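# Put phone on comic book and laptop on stand

## Task

Place the phone so it lies flat with all of it resting on the comic book. Set the laptop, shut, onto the laptop stand with its top side facing up and one of its long edges butted against the stand's lips. When finished, neither gripper may be in contact with the phone or the laptop.

## Robot and tools

Robot: two arms, left_arm and right_arm, each with a two-finger gripper. Two head cameras, cam_head_left and cam_head_right (896x504 each), provide images. Something may occasionally nudge a loose object. Nothing may end up off the table, and neither may it be set down off the table and left there.

Frame: all reported positions, velocities and targets use the scene frame. Its origin sits at table-top height, halfway between the nominal bases of the two arms. +z is up, +x points out over the table, and left_arm is on the +y side. These arm names do not match image left and right. The real bases are offset from nominal; only a BASES line, if present, gives the calibrated spots. Printed hand positions and orientations can be wrong by a few centimetres, more so at long reach. The gripper's fingers point along its own +z and close along its own y. end_effector_position is the point between the pads, roughly 1 cm behind the tips.

execute_actions(actions, cameras): actions is a list of actions. Each action is a list of 1 to 15 rows. Each row is applied for one 1/30 s step, and if there are fewer than 15 rows the last one is held to fill 15 steps. A row always has 14 numbers in [-1, 1], even when one arm idles: left_arm dx, dy, dz, rx, ry, rz, opening, then right_arm in that same order. The six pose numbers form an offset from that arm's Hand target as it stood when the action began, not from the previous row. They lie along the scene axes, and rotation is about the Hand target's position. Scale: 1.0 equals 0.6 m or 180 degrees, and rx, ry, rz together make one rotation vector. A translation longer than 1.0 may be shortened. Sending the same offset again moves the arm further. Opening is absolute: +1 is fully open (0.094 m) and -1 is closed. Sending six zeros re-requests the current Hand target, which is how you make a stalled arm try again or stop pressing. A 0 in the opening slot is itself a command, so repeat the present opening to keep it unchanged. Calling with an empty list just returns the state and images. cameras chooses which images come back: leaving it out, null or ["all"] gives all, [] gives none, and an unknown name makes the call invalid.

move(target, speed, blend, opening_speed, blocking, cameras): target is either one 14-number row laid out as above, or a list of up to 15 such rows. Every row is an offset from the Hand targets at the start of the move, not from the previous row. Each gripper goes in a straight line and turns the short way round. All paths finish together, last at least 0.5 s, and are cut off at 10 s. speed is in m/s, from 0.002 to 4.3, default 0.25, and turning is capped at twice that in rad/s. Give one value, or one for each target. blend, in metres, rounds corners at intermediate targets. opening_speed sets how fast the opening changes, on the -1..+1 scale per second, and must be 0.2 or more. Openings in the first target are sent at the start. Openings in later targets are sent on arrival, after everything has stopped. blocking=false returns after about 0.5 s while motion continues. Paths do not avoid obstacles or the other arm, and grippers lag and overshoot more at high speed or when nearly straight. Avoid paths near an arm's own base, since they can flip the shoulder posture. The result adds a "move:" line giving the outcome (done, off_target, moving, held, fault) and any limits (paced = pose clipped, held = steps withheld). done means at rest within 10 mm and 2 degrees, but says nothing about contact.

wait(seconds 0 to 10) lets time pass while the arms hold their commands. stop brakes a running move. zoom_image(camera, region [x0, y0, x1, y1] in pixels, at most 504x504) gives a closer look at the latest image from cam_head_left or cam_head_right. finished_scene(scene) ends the scene with its integer scene number and cannot be undone, so call it only once both goals hold and stay stable.

Result lines: end_effector_position (m) and end_effector_quat_wxyz; Hand target, which is your last commanded pose after clipping and the base for the next offsets; Tool commands; Joint positions, whose last entry per arm is the finger opening in m; Joint velocities, which may read within noise; Joint torques in N m, where numbers 3 and 4 wrap at ±28; grip_measured on the command scale, reading up to about 2.7 mm wide when empty; grip_effort_nm, where negative means closing, it does not return to zero at rest, and it is not a pad force. Each step the controller limits commanded orientation to 40 degrees from the measured orientation. Friction and weight can leave a gripper a centimetre or more short of its target. If it stays short, send the remaining distance as a new offset.

Gripping: fingers go to the grip_measured value you command. The gripper reaches full force about 0.05 below its reading at first touch (0.11 or more for small or round items). To release, command well above grip_measured. For fragile items, close slowly with a low opening_speed.

Avoid: fast moves into contact and targets set far beyond a contact, because these hit and press hard. Avoid letting go of moving objects, dropping things, and any contact between the two arms or one gripper closing on the other's fingers, which can fail the task. The clearance check does not guard gripper against gripper. Holding loads, keeping an arm stretched out, or pushing against something unreachable heats the motors. A MOTOR HOT line appears at 85 °C, and at 100 °C the arm goes limp (OVER-TEMPERATURE FAULT) for 30 to 60 s or longer. Joint ranges (rad): waist -2.880 to 2.880, shoulder 0.000 to 3.142, elbow 0.000 to 3.019 (straight at 2.964), wrist pitch -1.693 to 1.571, wrist yaw -1.571 to 1.571, wrist roll -2.094 to 2.094.

Each tool is called after ">>>" in YAML: its name, and indented under it one key for each argument.

## Session

Solved. Scene 2.

>>> execute_actions:
  actions: []

>>> zoom_image:
  camera: "cam_head_left"
  region: [80, 100, 580, 480]

>>> zoom_image:
  camera: "cam_head_right"
  region: [80, 100, 580, 480]

Scene clock: 0.00 s.
left_arm: end_effector_position=(+0.5762, +0.0326, +0.2203) grip_measured=+1.000 grip_effort_nm=n/a end_effector_quat_wxyz=(+0.373, -0.189, +0.872, +0.255) | right_arm: end_effector_position=(+0.2773, -0.6663, +0.2408) grip_measured=+1.000 grip_effort_nm=n/a end_effector_quat_wxyz=(+0.133, +0.606, +0.784, +0.005)
Joint positions: left_arm=[-0.632 1.766 1.516 -1.115 -0.923 -0.928 0.094] | right_arm=[-0.891 1.408 1.311 -1.216 -0.069 0.44 0.094]
Joint velocities: within noise
Joint torques (N m): no reading
Motor temperatures (°C): left_arm=[22 26 34 24 27 23 28] | right_arm=[26 35 36 25 24 23 26]
Heat: left arm: hottest elbow 34 °C; right arm: hottest elbow 36 °C.
Hand target: left_arm +0.5823, +0.0284, +0.2385; +0.386, -0.198, +0.868, +0.242 | right_arm +0.2820, -0.6720, +0.2484; +0.142, +0.605, +0.783, +0.003
Tool commands: left_gripper/opening=+1.0 right_gripper/opening=+1.0

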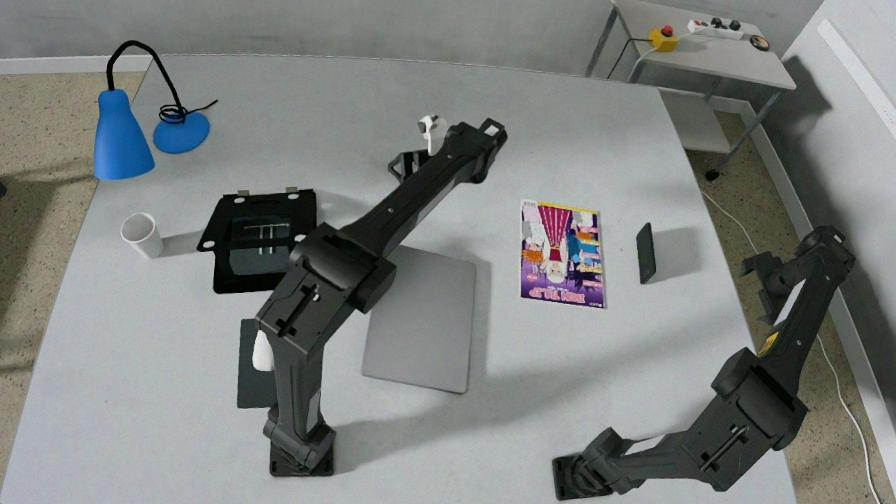

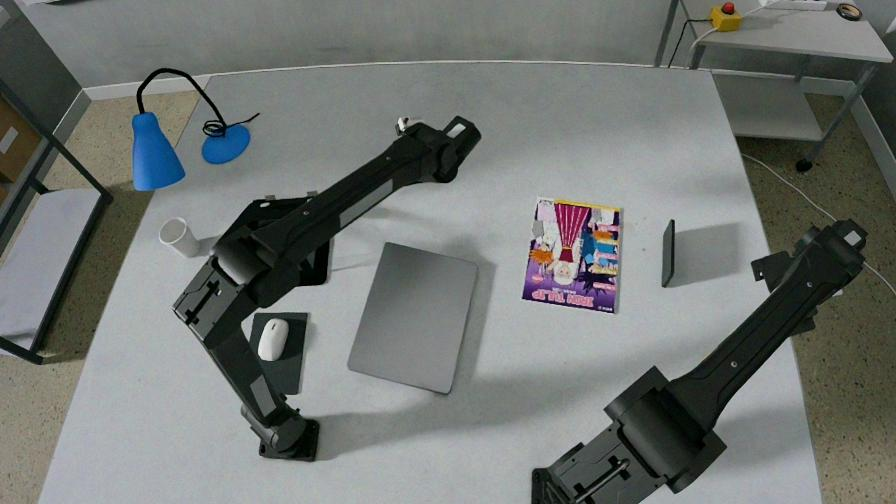

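Scaled by 1.008.

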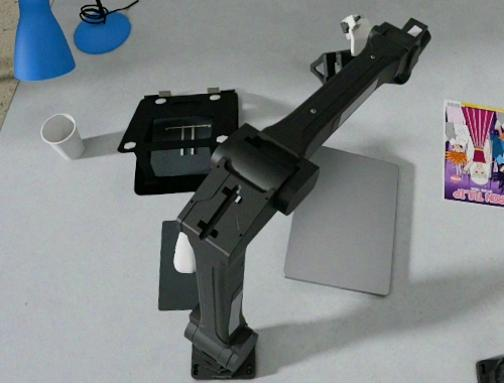

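Scaled by 1.008.

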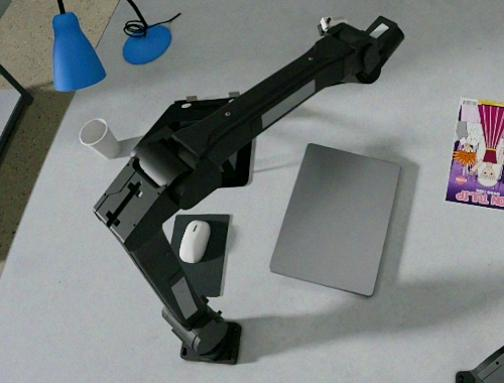

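>>> zoom_image:
  camera: "cam_head_left"
  region: [500, 180, 720, 320]

>>> zoom_image:
  camera: "cam_head_right"
  region: [500, 180, 720, 320]

Scaled by 2.291.

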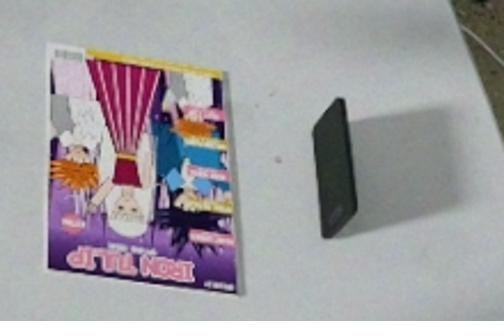

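Scaled by 2.291.

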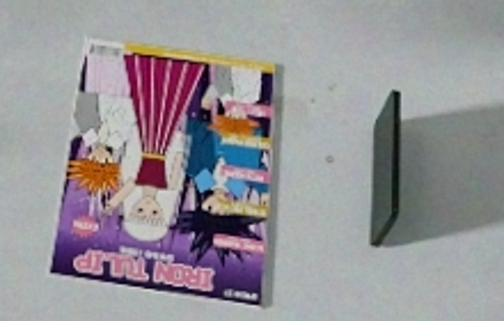

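>>> move:
  target: [0,0,0,0,0,0,1,0.288,0.262,0,0.003,0.0965,0.383,1]
  speed: 0.25

>>> zoom_image:
  camera: "cam_head_left"
  region: [540, 150, 760, 310]

>>> zoom_image:
  camera: "cam_head_right"
  region: [540, 150, 760, 310]

Scene clock: 19.67 s.
left_arm: end_effector_position=(+0.5762, +0.0326, +0.2203) grip_measured=+1.000 grip_effort_nm=0.027 end_effector_quat_wxyz=(+0.373, -0.189, +0.872, +0.255) | right_arm: end_effector_position=(+0.4378, -0.5111, +0.2414) grip_measured=+1.000 grip_effort_nm=-0.017 end_effector_quat_wxyz=(-0.008, +0.060, +0.998, +0.003)
Joint positions: left_arm=[-0.632 1.766 1.516 -1.115 -0.923 -0.928 0.094] | right_arm=[-0.413 1.68 1.648 -1.555 -0.001 -0.288 0.094]
Joint velocities: within noise
Joint torques (N m): left_arm=[-1.55 -20.19 12.83 0.73 -0.55 -0.03] | right_arm=[0.91 -16.44 13.08 -0.05 0.07 0.07]
Motor temperatures (°C): left_arm=[22 28 37 24 27 23 28] | right_arm=[26 36 42 25 24 23 26]
Heat: left arm: hottest elbow 37 °C; right arm: hottest elbow 42 °C.
Hand target: left_arm +0.5823, +0.0284, +0.2385; +0.386, -0.198, +0.868, +0.242 | right_arm +0.4548, -0.5149, +0.2485; +0.000, +0.052, +0.999, -0.001
Off the commanded pose: left_arm 0.020 m, 2 deg | right_arm 0.019 m, 1 deg.
move: off_target (left_arm, right_arm)

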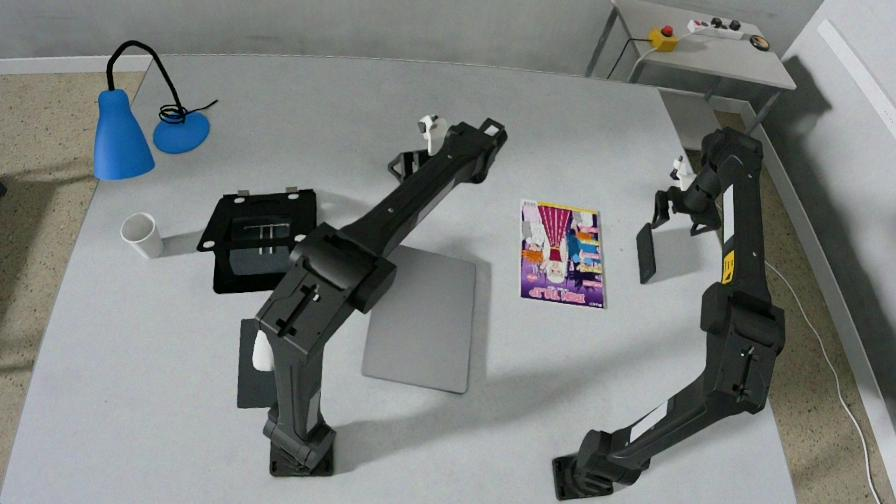

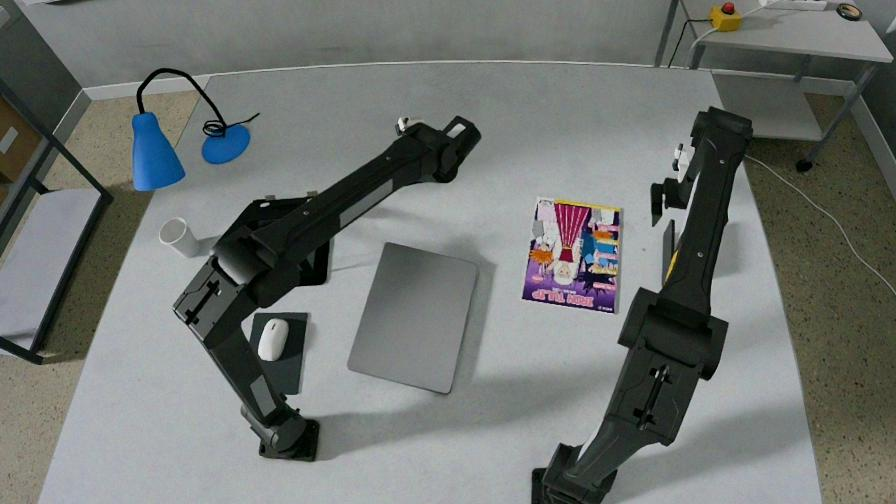

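Scaled by 2.291.

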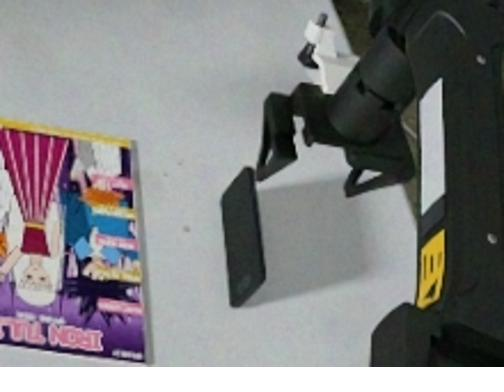

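Scaled by 2.291.

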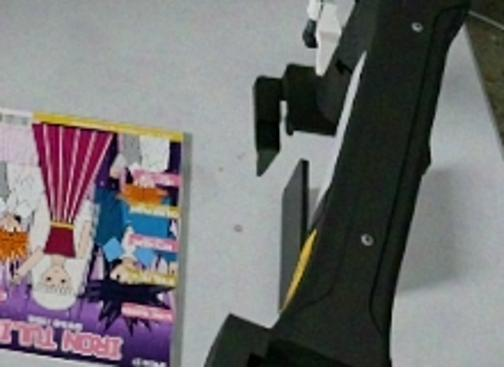

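>>> move:
  target: [0,0,0,0,0,0,1,0.02,-0.04,-0.18,0,0,0,1]
  speed: 0.2

>>> zoom_image:
  camera: "cam_head_left"
  region: [540, 150, 760, 310]

>>> zoom_image:
  camera: "cam_head_right"
  region: [540, 150, 760, 310]

Scene clock: 25.57 s.
left_arm: end_effector_position=(+0.5762, +0.0326, +0.2203) grip_measured=+1.000 grip_effort_nm=0.022 end_effector_quat_wxyz=(+0.373, -0.189, +0.872, +0.255) | right_arm: end_effector_position=(+0.4674, -0.5325, +0.1526) grip_measured=+1.000 grip_effort_nm=-0.012 end_effector_quat_wxyz=(+0.006, +0.051, +0.999, -0.002)
Joint positions: left_arm=[-0.632 1.766 1.516 -1.115 -0.923 -0.928 0.094] | right_arm=[-0.427 1.786 1.555 -1.327 -0.001 -0.32 0.094]
Joint velocities: within noise
Joint torques (N m): left_arm=[-1.9 -18.96 12.97 0.95 -0.6 -0.09] | right_arm=[-0.38 -20.42 8.34 0.54 0.07 0.13]
Motor temperatures (°C): left_arm=[22 29 38 24 27 23 28] | right_arm=[26 36 44 25 24 23 26]
Heat: left arm: hottest elbow 38 °C; right arm: hottest elbow 44 °C.
Hand target: left_arm +0.5823, +0.0284, +0.2385; +0.386, -0.198, +0.868, +0.242 | right_arm +0.4667, -0.5388, +0.1404; +0.000, +0.052, +0.999, +0.000
Off the commanded pose: left_arm 0.020 m, 2 deg | right_arm 0.014 m, 1 deg.
move: off_target (left_arm, right_arm)

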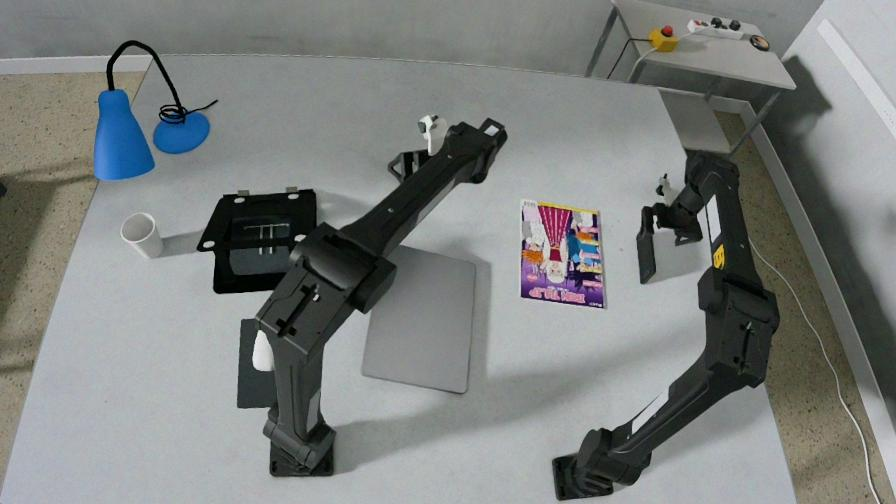

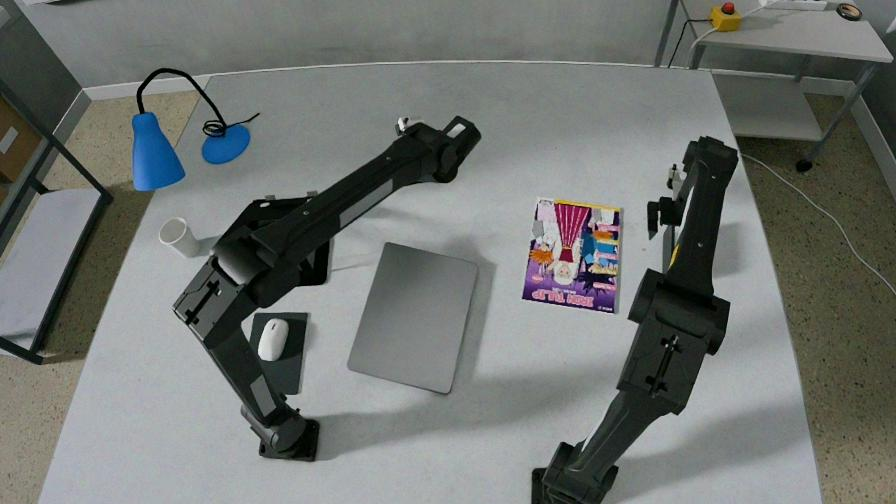

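Scaled by 2.291.

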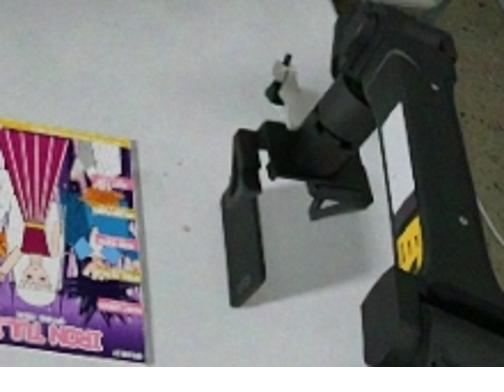

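Scaled by 2.291.

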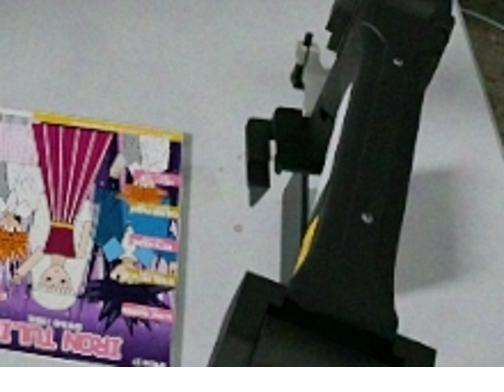

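>>> move:
  target: [0,0,0,0,0,0,1,-0.033,-0.005,-0.165,0,0,0,1]
  speed: 0.12

>>> zoom_image:
  camera: "cam_head_left"
  region: [540, 170, 760, 330]

>>> zoom_image:
  camera: "cam_head_right"
  region: [540, 170, 760, 330]

Scene clock: 32.93 s.
left_arm: end_effector_position=(+0.5762, +0.0326, +0.2203) grip_measured=+1.000 grip_effort_nm=0.022 end_effector_quat_wxyz=(+0.373, -0.189, +0.872, +0.255) | right_arm: end_effector_position=(+0.4528, -0.5368, +0.0593) grip_measured=+1.000 grip_effort_nm=-0.017 end_effector_quat_wxyz=(+0.012, +0.050, +0.999, -0.005)
Joint positions: left_arm=[-0.632 1.766 1.516 -1.115 -0.923 -0.928 0.094] | right_arm=[-0.446 1.834 1.363 -1.073 -0.001 -0.341 0.094]
Joint velocities: within noise
Joint torques (N m): left_arm=[-1.03 -19.96 12.79 0.81 -0.61 -0.02] | right_arm=[-0.44 -17.85 7.19 0.55 0.07 0.13]
Motor temperatures (°C): left_arm=[22 29 38 24 27 23 28] | right_arm=[26 37 43 25 24 23 26]
Heat: left arm: hottest elbow 38 °C; right arm: hottest elbow 43 °C.
Hand target: left_arm +0.5823, +0.0284, +0.2385; +0.386, -0.198, +0.868, +0.242 | right_arm +0.4471, -0.5418, +0.0414; +0.000, +0.052, +0.999, -0.001
Off the commanded pose: left_arm 0.020 m, 2 deg | right_arm 0.019 m, 2 deg.
move: off_target (left_arm, right_arm)

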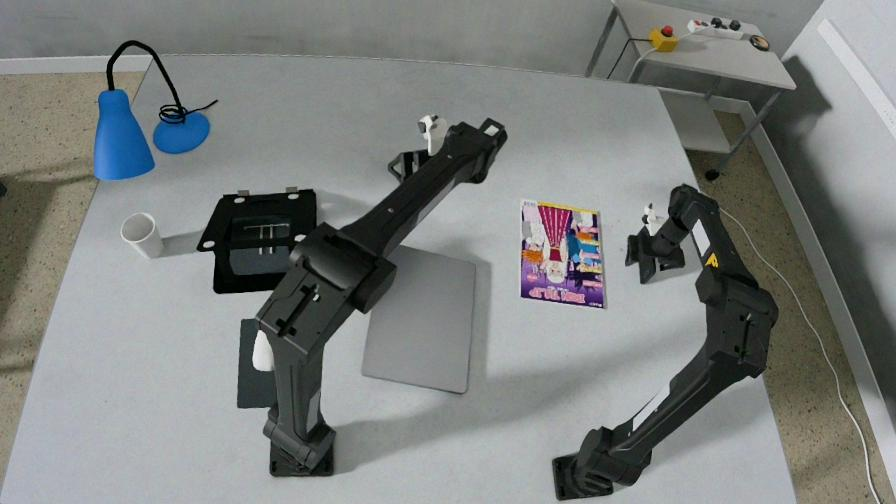

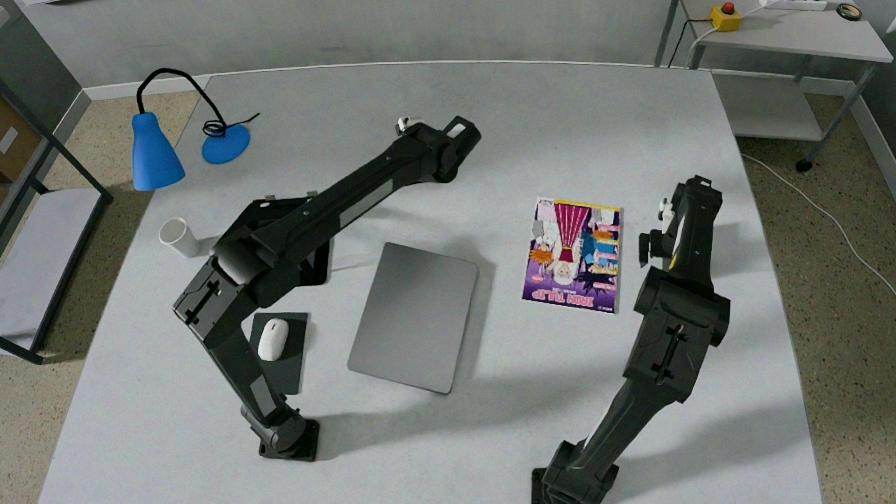

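Scaled by 2.291.

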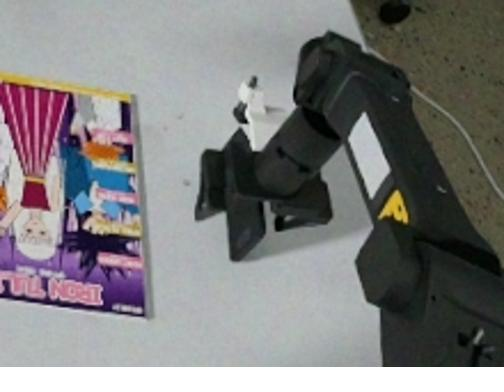

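Scaled by 2.291.

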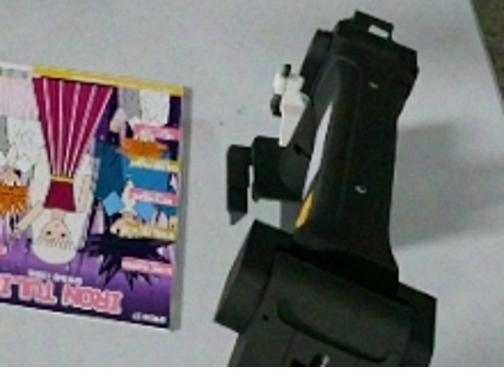

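>>> move:
  target: [0,0,0,0,0,0,1,-0.012,0,-0.015,0,0,0,1]
  speed: 0.1
  cameras: []

>>> move:
  target: [0,0,0,0,0,0,1,0,0,0,0,0,0,-1]
  speed: 0.1
  opening_speed: 0.5

Scene clock: 36.40 s.
left_arm: end_effector_position=(+0.5762, +0.0326, +0.2203) grip_measured=+1.000 grip_effort_nm=0.027 end_effector_quat_wxyz=(+0.373, -0.189, +0.872, +0.255) | right_arm: end_effector_position=(+0.4473, -0.5378, +0.0501) grip_measured=+1.000 grip_effort_nm=-0.012 end_effector_quat_wxyz=(+0.013, +0.050, +0.999, -0.005)
Joint positions: left_arm=[-0.632 1.766 1.516 -1.115 -0.923 -0.928 0.094] | right_arm=[-0.452 1.834 1.336 -1.045 -0.001 -0.347 0.094]
Joint velocities: within noise
Joint torques (N m): left_arm=[-1.55 -18.96 12.68 0.7 -0.6 -0.05] | right_arm=[-0.44 -18.32 6.67 0.59 0.06 0.06]
Motor temperatures (°C): left_arm=[22 29 38 24 27 23 28] | right_arm=[26 37 43 25 24 23 26]
Heat: left arm: hottest elbow 38 °C; right arm: hottest elbow 43 °C.
Hand target: left_arm +0.5823, +0.0284, +0.2385; +0.386, -0.198, +0.868, +0.242 | right_arm +0.4399, -0.5418, +0.0325; +0.000, +0.052, +0.999, -0.001
Off the commanded pose: left_arm 0.020 m, 2 deg | right_arm 0.020 m, 2 deg.
move: off_target (left_arm, right_arm)
No camera images: "cameras" was empty.

Scene clock: 40.60 s.
left_arm: end_effector_position=(+0.5762, +0.0326, +0.2203) grip_measured=+1.000 grip_effort_nm=0.027 end_effector_quat_wxyz=(+0.373, -0.189, +0.872, +0.255) | right_arm: end_effector_position=(+0.4466, -0.5434, +0.0502) grip_measured=-0.846 grip_effort_nm=-1.033 end_effector_quat_wxyz=(+0.015, +0.053, +0.998, -0.009)
Joint positions: left_arm=[-0.632 1.766 1.516 -1.115 -0.923 -0.928 0.094] | right_arm=[-0.46 1.834 1.336 -1.038 0.005 -0.349 0.007]
Joint velocities: within noise
Joint torques (N m): left_arm=[-1.32 -19.6 12.82 0.9 -0.55 0] | right_arm=[0.21 -18.43 6.87 0.34 -0.12 0.11]
Motor temperatures (°C): left_arm=[22 30 39 24 27 23 28] | right_arm=[26 38 42 25 24 23 26]
Heat: left arm: hottest elbow 39 °C; right arm: hottest elbow 42 °C.
Hand target: left_arm +0.5823, +0.0284, +0.2385; +0.386, -0.198, +0.868, +0.242 | right_arm +0.4398, -0.5418, +0.0325; +0.000, +0.052, +0.999, +0.000
Off the commanded pose: left_arm 0.020 m, 2 deg | right_arm 0.019 m, 2 deg.
move: off_target (left_arm, right_arm)

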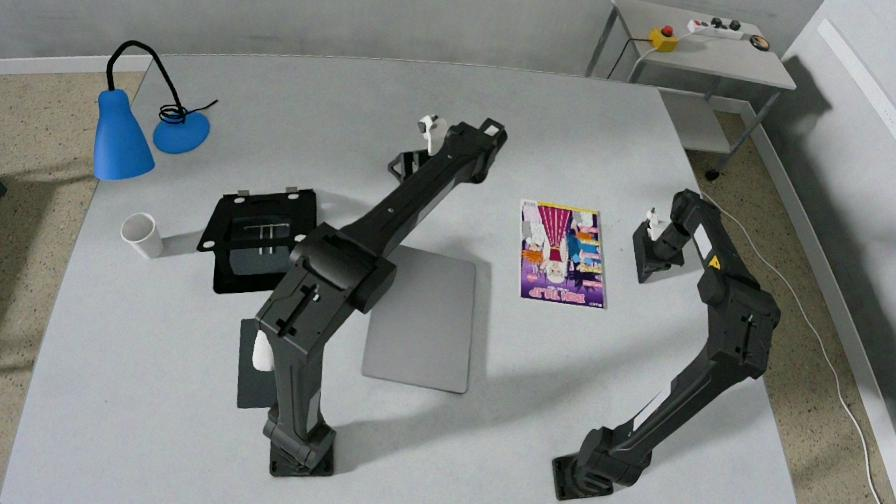

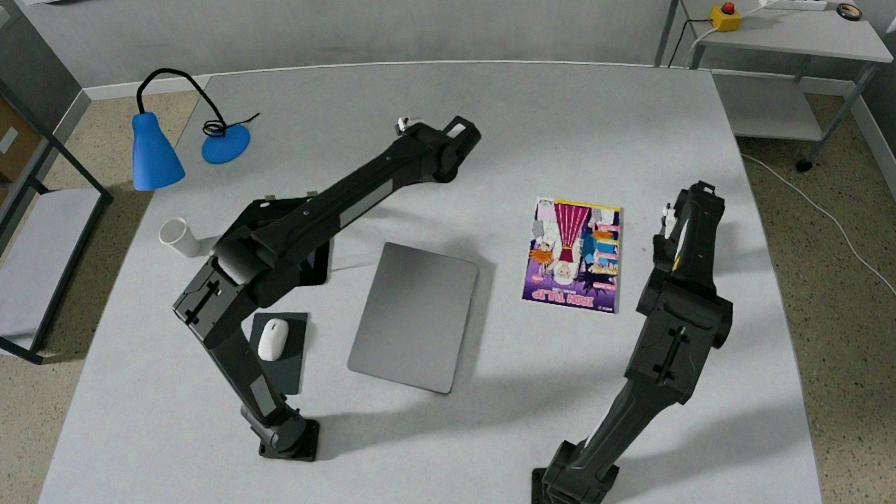

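>>> move:
  target:
    - [0,0,0,0,0,0,1,0,0,0.33,0,0,0,-1]
    - [0,0,0,0,0,0,1,0.05,0.336,0.315,0.122,-0.135,-0.456,-1]
  speed: 0.25

>>> zoom_image:
  camera: "cam_head_left"
  region: [480, 150, 700, 330]

>>> zoom_image:
  camera: "cam_head_right"
  region: [480, 150, 700, 330]

Scene clock: 55.77 s.
left_arm: end_effector_position=(+0.5762, +0.0326, +0.2203) grip_measured=+1.000 grip_effort_nm=0.017 end_effector_quat_wxyz=(+0.373, -0.189, +0.872, +0.255) | right_arm: end_effector_position=(+0.4695, -0.3450, +0.2097) grip_measured=-0.846 grip_effort_nm=-1.038 end_effector_quat_wxyz=(+0.167, +0.690, +0.684, +0.170)
Joint positions: left_arm=[-0.632 1.766 1.516 -1.115 -0.923 -0.928 0.094] | right_arm=[-0.09 1.374 1.143 -0.86 -0.042 1.505 0.007]
Joint velocities: within noise
Joint torques (N m): left_arm=[-0.85 -19.02 12.78 0.66 -0.6 0.01] | right_arm=[1.2 -16.32 8.7 1.59 0.21 0.19]
Motor temperatures (°C): left_arm=[22 30 39 24 27 23 28] | right_arm=[26 38 42 25 24 23 27]
Heat: left arm: hottest elbow 39 °C; right arm: hottest elbow 42 °C.
Hand target: left_arm +0.5823, +0.0284, +0.2385; +0.386, -0.198, +0.868, +0.242 | right_arm +0.4698, -0.3402, +0.2215; +0.182, +0.684, +0.682, +0.183
Off the commanded pose: left_arm 0.020 m, 2 deg | right_arm 0.013 m, 2 deg.
move: off_target (left_arm, right_arm)

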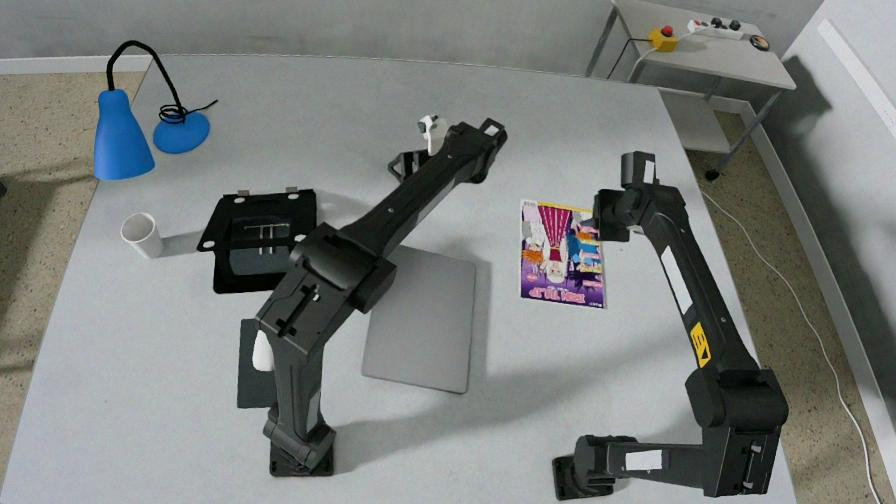

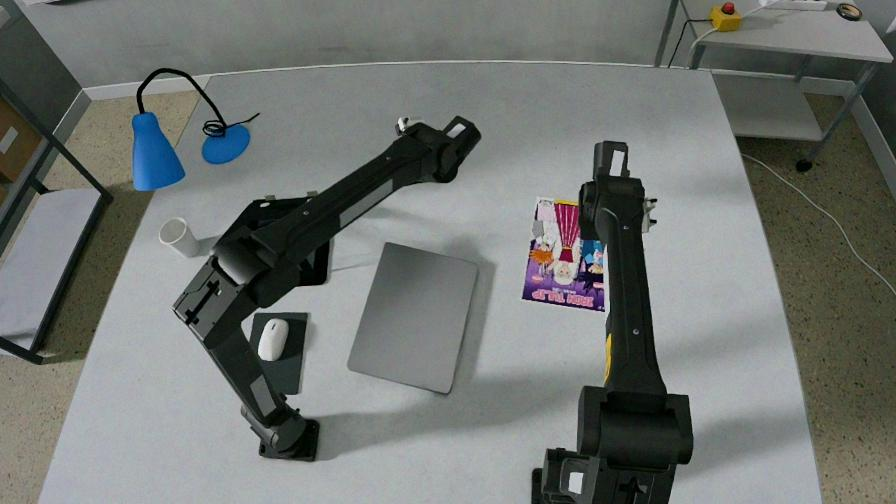

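Scaled by 2.291.

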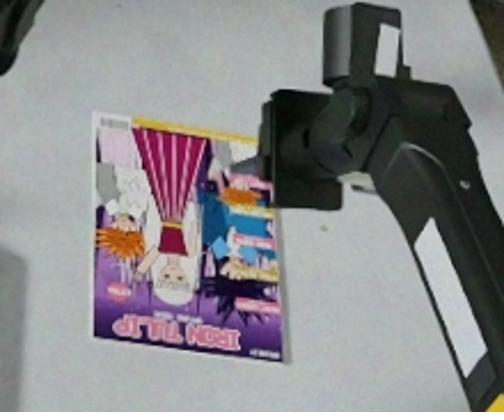

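Scaled by 2.291.

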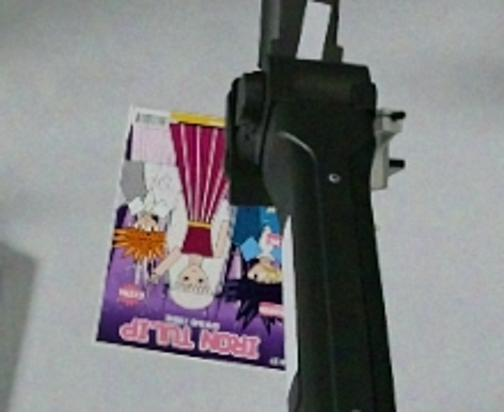

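>>> move:
  target: [0,0,0,0,0,0,1,0.03,0.04,-0.235,0,0,0,-1]
  speed: 0.15

>>> zoom_image:
  camera: "cam_head_left"
  region: [480, 150, 700, 330]

>>> zoom_image:
  camera: "cam_head_right"
  region: [480, 150, 700, 330]

Scene clock: 61.20 s.
left_arm: end_effector_position=(+0.5762, +0.0326, +0.2203) grip_measured=+1.000 grip_effort_nm=0.022 end_effector_quat_wxyz=(+0.373, -0.189, +0.872, +0.255) | right_arm: end_effector_position=(+0.4843, -0.3214, +0.0839) grip_measured=-0.846 grip_effort_nm=-1.038 end_effector_quat_wxyz=(+0.179, +0.687, +0.681, +0.180)
Joint positions: left_arm=[-0.632 1.766 1.516 -1.115 -0.923 -0.928 0.094] | right_arm=[-0.032 1.534 0.942 -0.466 -0.012 1.556 0.007]
Joint velocities: within noise
Joint torques (N m): left_arm=[-1.73 -19.78 12.81 0.73 -0.53 -0.05] | right_arm=[1.26 -14.68 7.79 1.65 0.21 0.14]
Motor temperatures (°C): left_arm=[22 30 40 24 27 23 28] | right_arm=[26 38 42 25 24 23 27]
Heat: left arm: hottest elbow 40 °C; right arm: hottest elbow 42 °C.
Hand target: left_arm +0.5823, +0.0284, +0.2385; +0.386, -0.198, +0.868, +0.242 | right_arm +0.4877, -0.3162, +0.0803; +0.182, +0.684, +0.683, +0.183
Off the commanded pose: left_arm 0.020 m, 2 deg | right_arm 0.007 m, 1 deg.
move: off_target (left_arm)

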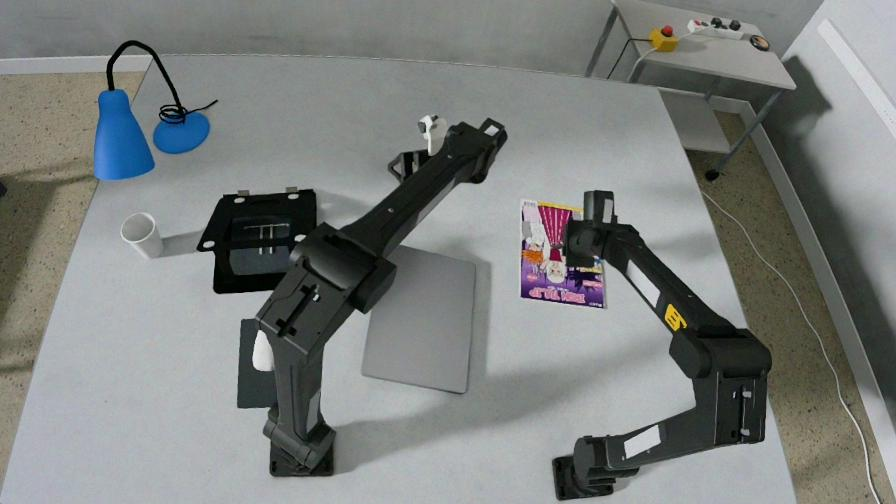

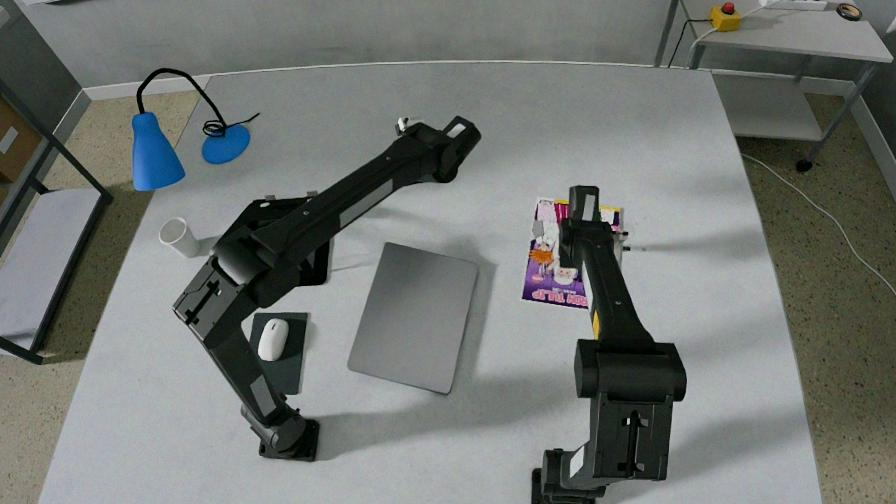

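Scaled by 2.291.

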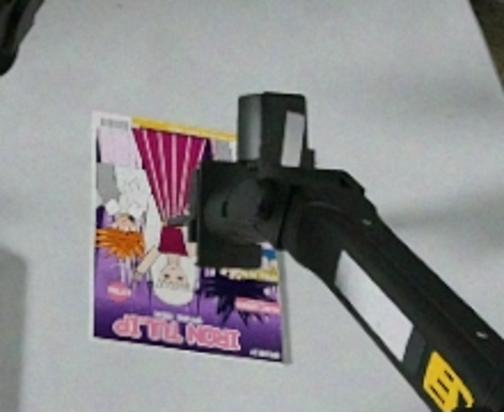

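Scaled by 2.291.

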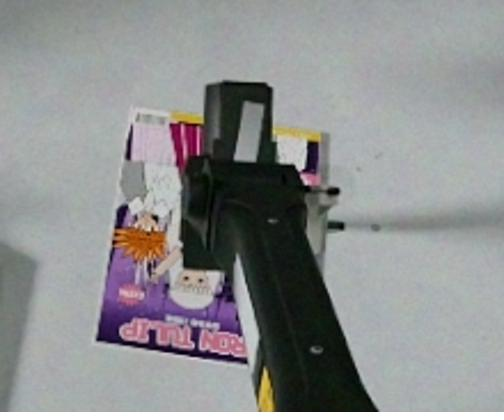

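>>> move:
  target: [0,0,0,0,0,0,1,0.0,0.066,-0.015,0,0,0,-1]
  speed: 0.1

>>> zoom_image:
  camera: "cam_head_left"
  region: [480, 150, 700, 330]

>>> zoom_image:
  camera: "cam_head_right"
  region: [480, 150, 700, 330]

Scene clock: 69.00 s.
left_arm: end_effector_position=(+0.5762, +0.0326, +0.2203) grip_measured=+1.000 grip_effort_nm=0.027 end_effector_quat_wxyz=(+0.373, -0.189, +0.872, +0.255) | right_arm: end_effector_position=(+0.4883, -0.2801, +0.0814) grip_measured=-0.846 grip_effort_nm=-1.038 end_effector_quat_wxyz=(+0.183, +0.684, +0.681, +0.185)
Joint positions: left_arm=[-0.632 1.766 1.516 -1.115 -0.923 -0.928 0.094] | right_arm=[0.063 1.545 0.942 -0.442 0.033 1.635 0.007]
Joint velocities: within noise
Joint torques (N m): left_arm=[-1.73 -19.08 12.79 0.77 -0.56 0.03] | right_arm=[1.08 -14.15 7.24 1.66 0.27 0.11]
Motor temperatures (°C): left_arm=[22 31 40 24 27 23 28] | right_arm=[26 38 42 25 24 23 27]
Heat: left arm: hottest elbow 40 °C; right arm: hottest elbow 42 °C.
Hand target: left_arm +0.5823, +0.0284, +0.2385; +0.386, -0.198, +0.868, +0.242 | right_arm +0.4877, -0.2767, +0.0714; +0.182, +0.684, +0.683, +0.183
Off the commanded pose: left_arm 0.020 m, 2 deg | right_arm 0.011 m, 0 deg.
move: off_target (left_arm, right_arm)

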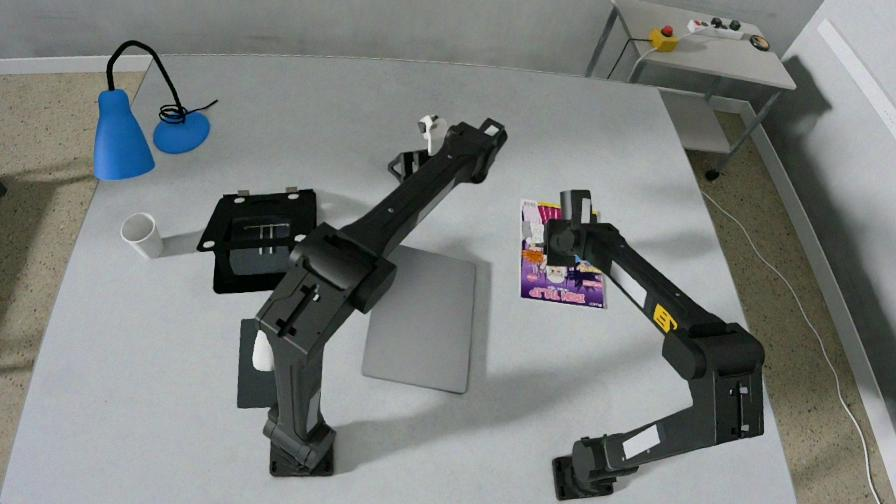

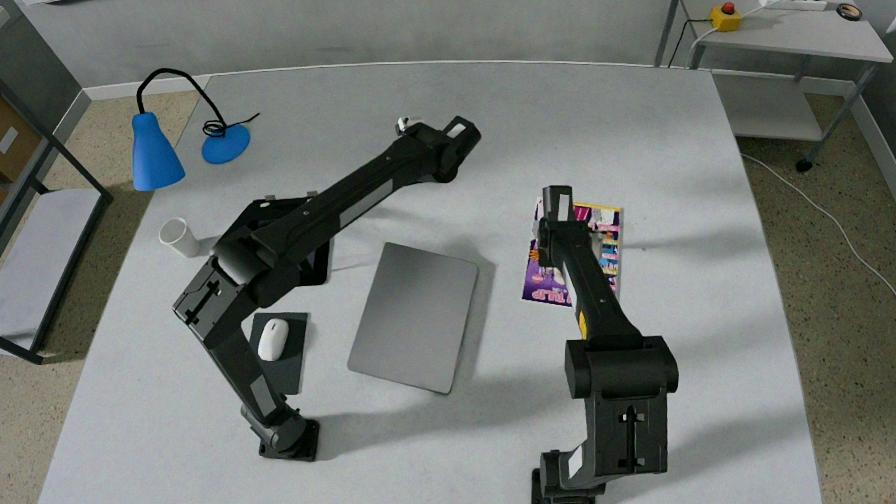

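Scaled by 2.291.

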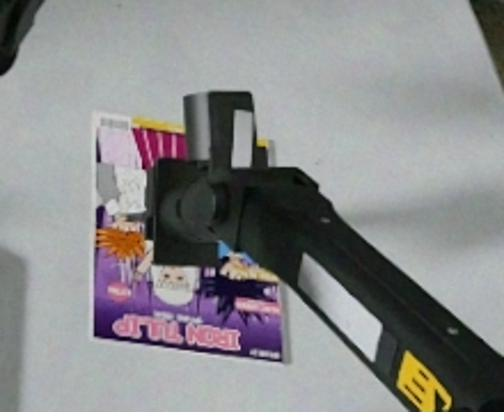

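Scaled by 2.291.

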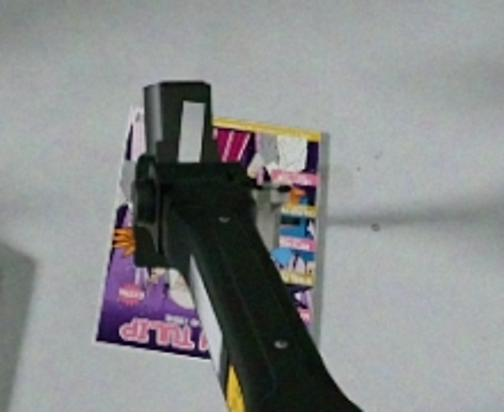

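>>> move:
  target: [0,0,0,0,0,0,1,-0.005,-0.042,-0.035,0,0,0,-1]
  speed: 0.08

>>> zoom_image:
  camera: "cam_head_left"
  region: [500, 180, 640, 320]

>>> zoom_image:
  camera: "cam_head_right"
  region: [500, 180, 640, 320]

Scene clock: 76.73 s.
left_arm: end_effector_position=(+0.5762, +0.0326, +0.2203) grip_measured=+1.000 grip_effort_nm=0.022 end_effector_quat_wxyz=(+0.373, -0.189, +0.872, +0.255) | right_arm: end_effector_position=(+0.4834, -0.2974, +0.0575) grip_measured=-0.846 grip_effort_nm=-1.038 end_effector_quat_wxyz=(+0.180, +0.685, +0.681, +0.184)
Joint positions: left_arm=[-0.632 1.766 1.516 -1.115 -0.923 -0.928 0.094] | right_arm=[0.022 1.575 0.902 -0.378 0.009 1.602 0.007]
Joint velocities: within noise
Joint torques (N m): left_arm=[-1.38 -20.25 12.9 0.81 -0.58 -0.03] | right_arm=[-0.15 -13.68 7.28 1.65 0.11 0]
Motor temperatures (°C): left_arm=[22 31 40 24 27 23 28] | right_arm=[26 38 42 25 24 23 28]
Heat: left arm: hottest elbow 40 °C; right arm: hottest elbow 42 °C.
Hand target: left_arm +0.5823, +0.0284, +0.2385; +0.386, -0.198, +0.868, +0.242 | right_arm +0.4848, -0.3019, +0.0503; +0.182, +0.684, +0.683, +0.183
Off the commanded pose: left_arm 0.020 m, 2 deg | right_arm 0.009 m, 0 deg.
move: off_target (left_arm)

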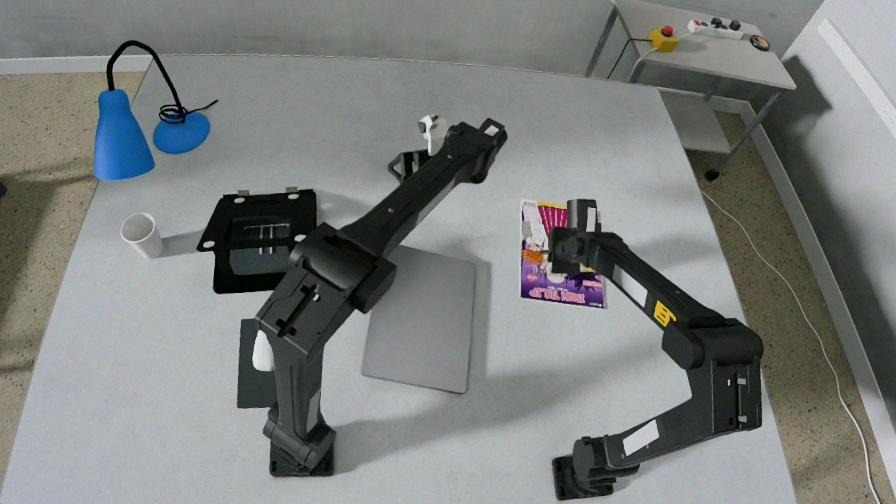

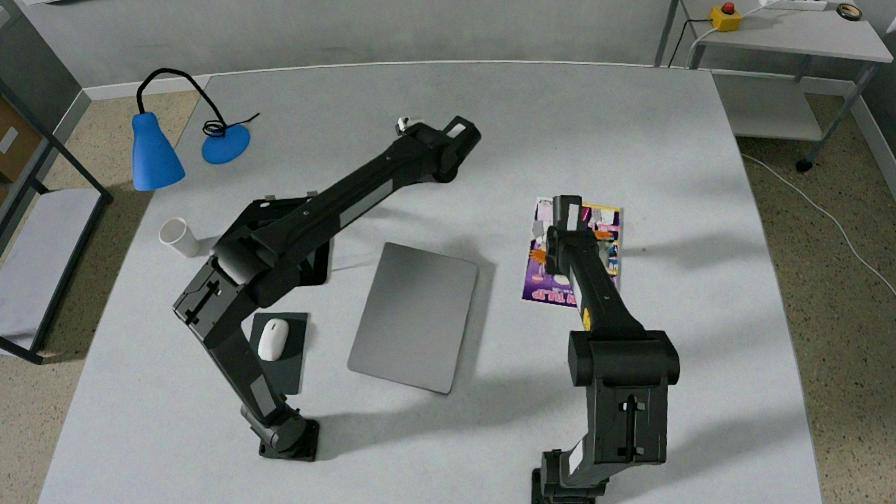

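Scaled by 3.600.

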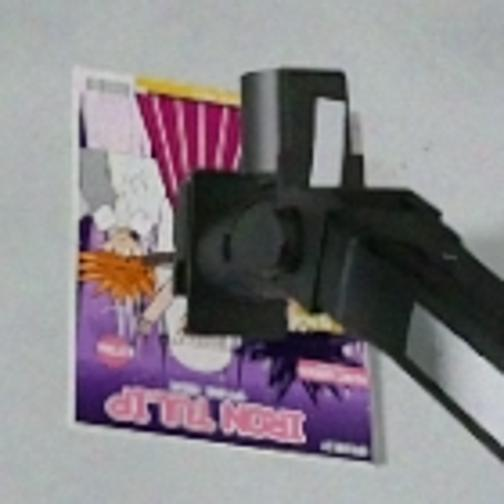

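Scaled by 3.600.

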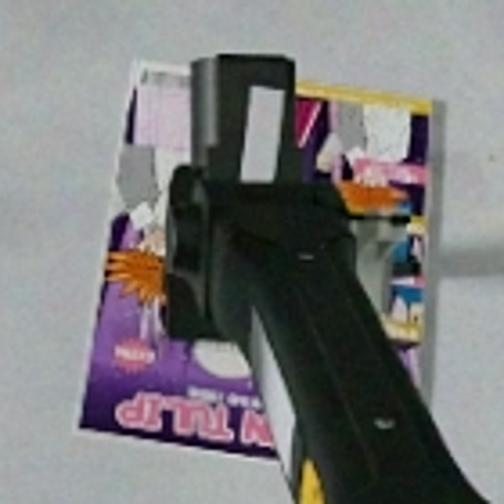

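>>> move:
  target: [0,0,0,0,0,0,1,0,0,-0.03,0,0,0,-1]
  speed: 0.04
  cameras: []

>>> move:
  target: [0,0,0,0,0,0,1,0,0,-0.025,0,0,0,-1]
  speed: 0.04

>>> zoom_image:
  camera: "cam_head_left"
  region: [500, 180, 640, 320]

Scene clock: 81.17 s.
left_arm: end_effector_position=(+0.5762, +0.0326, +0.2203) grip_measured=+1.000 grip_effort_nm=0.022 end_effector_quat_wxyz=(+0.373, -0.189, +0.872, +0.255) | right_arm: end_effector_position=(+0.4903, -0.2972, +0.0523) grip_measured=-0.846 grip_effort_nm=-1.038 end_effector_quat_wxyz=(+0.190, +0.681, +0.680, +0.194)
Joint positions: left_arm=[-0.632 1.766 1.516 -1.115 -0.923 -0.928 0.094] | right_arm=[0.022 1.593 0.895 -0.323 0.009 1.597 0.007]
Joint velocities: within noise
Joint torques (N m): left_arm=[-1.14 -19.78 12.7 0.59 -0.55 -0.03] | right_arm=[-0.26 -13.27 6.32 1.54 0.1 0.05]
Motor temperatures (°C): left_arm=[22 31 40 24 27 23 28] | right_arm=[26 37 42 25 24 23 28]
Heat: left arm: hottest elbow 40 °C; right arm: hottest elbow 42 °C.
Hand target: left_arm +0.5823, +0.0284, +0.2385; +0.386, -0.198, +0.868, +0.242 | right_arm +0.4848, -0.3018, +0.0325; +0.182, +0.684, +0.683, +0.183
Off the commanded pose: left_arm 0.020 m, 2 deg | right_arm 0.021 m, 2 deg.
move: off_target (left_arm, right_arm)
No camera images: "cameras" was empty.

Scene clock: 82.10 s.
left_arm: end_effector_position=(+0.5762, +0.0326, +0.2203) grip_measured=+1.000 grip_effort_nm=0.022 end_effector_quat_wxyz=(+0.373, -0.189, +0.872, +0.255) | right_arm: end_effector_position=(+0.4957, -0.2972, +0.0502) grip_measured=-0.846 grip_effort_nm=-1.038 end_effector_quat_wxyz=(+0.200, +0.678, +0.677, +0.205)
Joint positions: left_arm=[-0.632 1.766 1.516 -1.115 -0.923 -0.928 0.094] | right_arm=[0.022 1.603 0.886 -0.274 0.009 1.597 0.007]
Joint velocities: within noise
Joint torques (N m): left_arm=[-1.44 -19.19 12.85 0.68 -0.56 -0.01] | right_arm=[-0.15 -11.93 5.81 1.42 0.08 0.05]
Motor temperatures (°C): left_arm=[22 31 40 24 27 23 28] | right_arm=[26 37 42 25 24 23 28]
Heat: left arm: hottest elbow 40 °C; right arm: hottest elbow 42 °C.
Hand target: left_arm +0.5823, +0.0284, +0.2385; +0.386, -0.198, +0.868, +0.242 | right_arm +0.4847, -0.3019, +0.0173; +0.182, +0.684, +0.682, +0.183
Off the commanded pose: left_arm 0.020 m, 2 deg | right_arm 0.035 m, 3 deg.
move: off_target (left_arm, right_arm)

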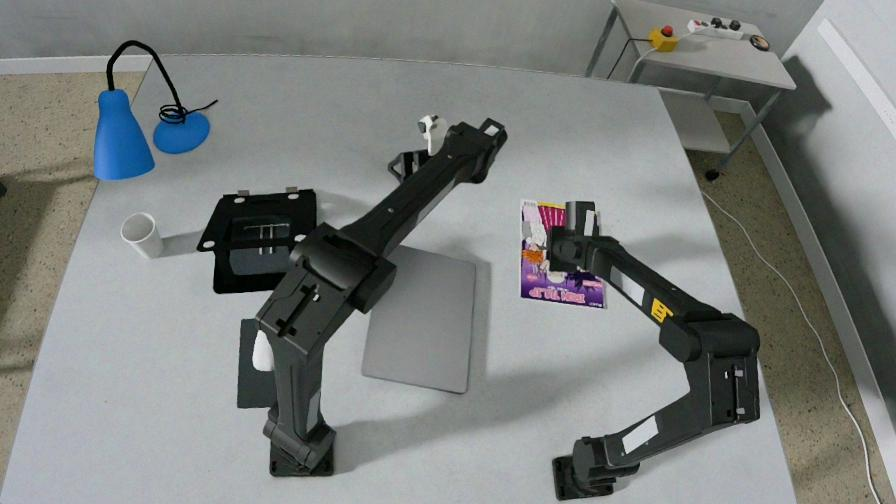

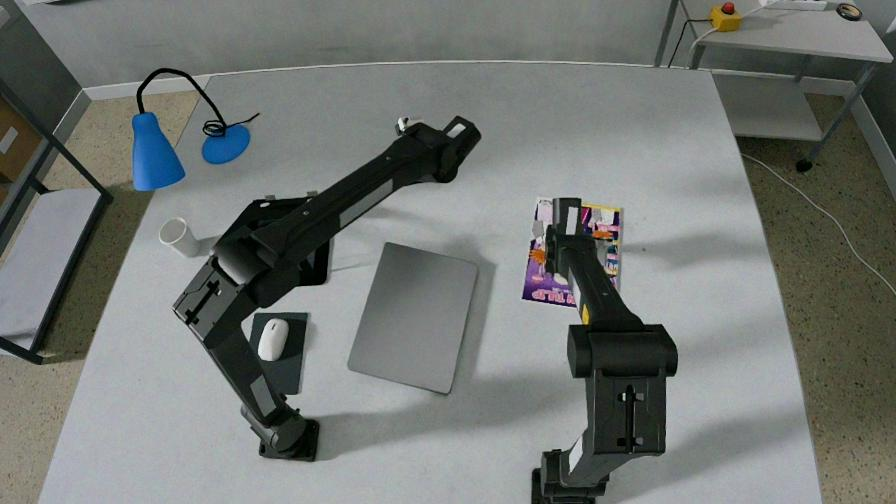

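Scaled by 3.600.

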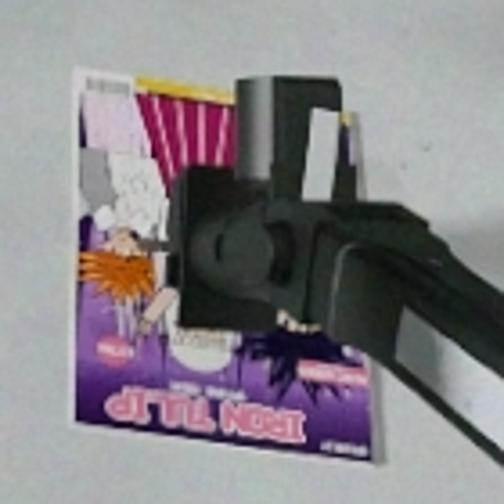

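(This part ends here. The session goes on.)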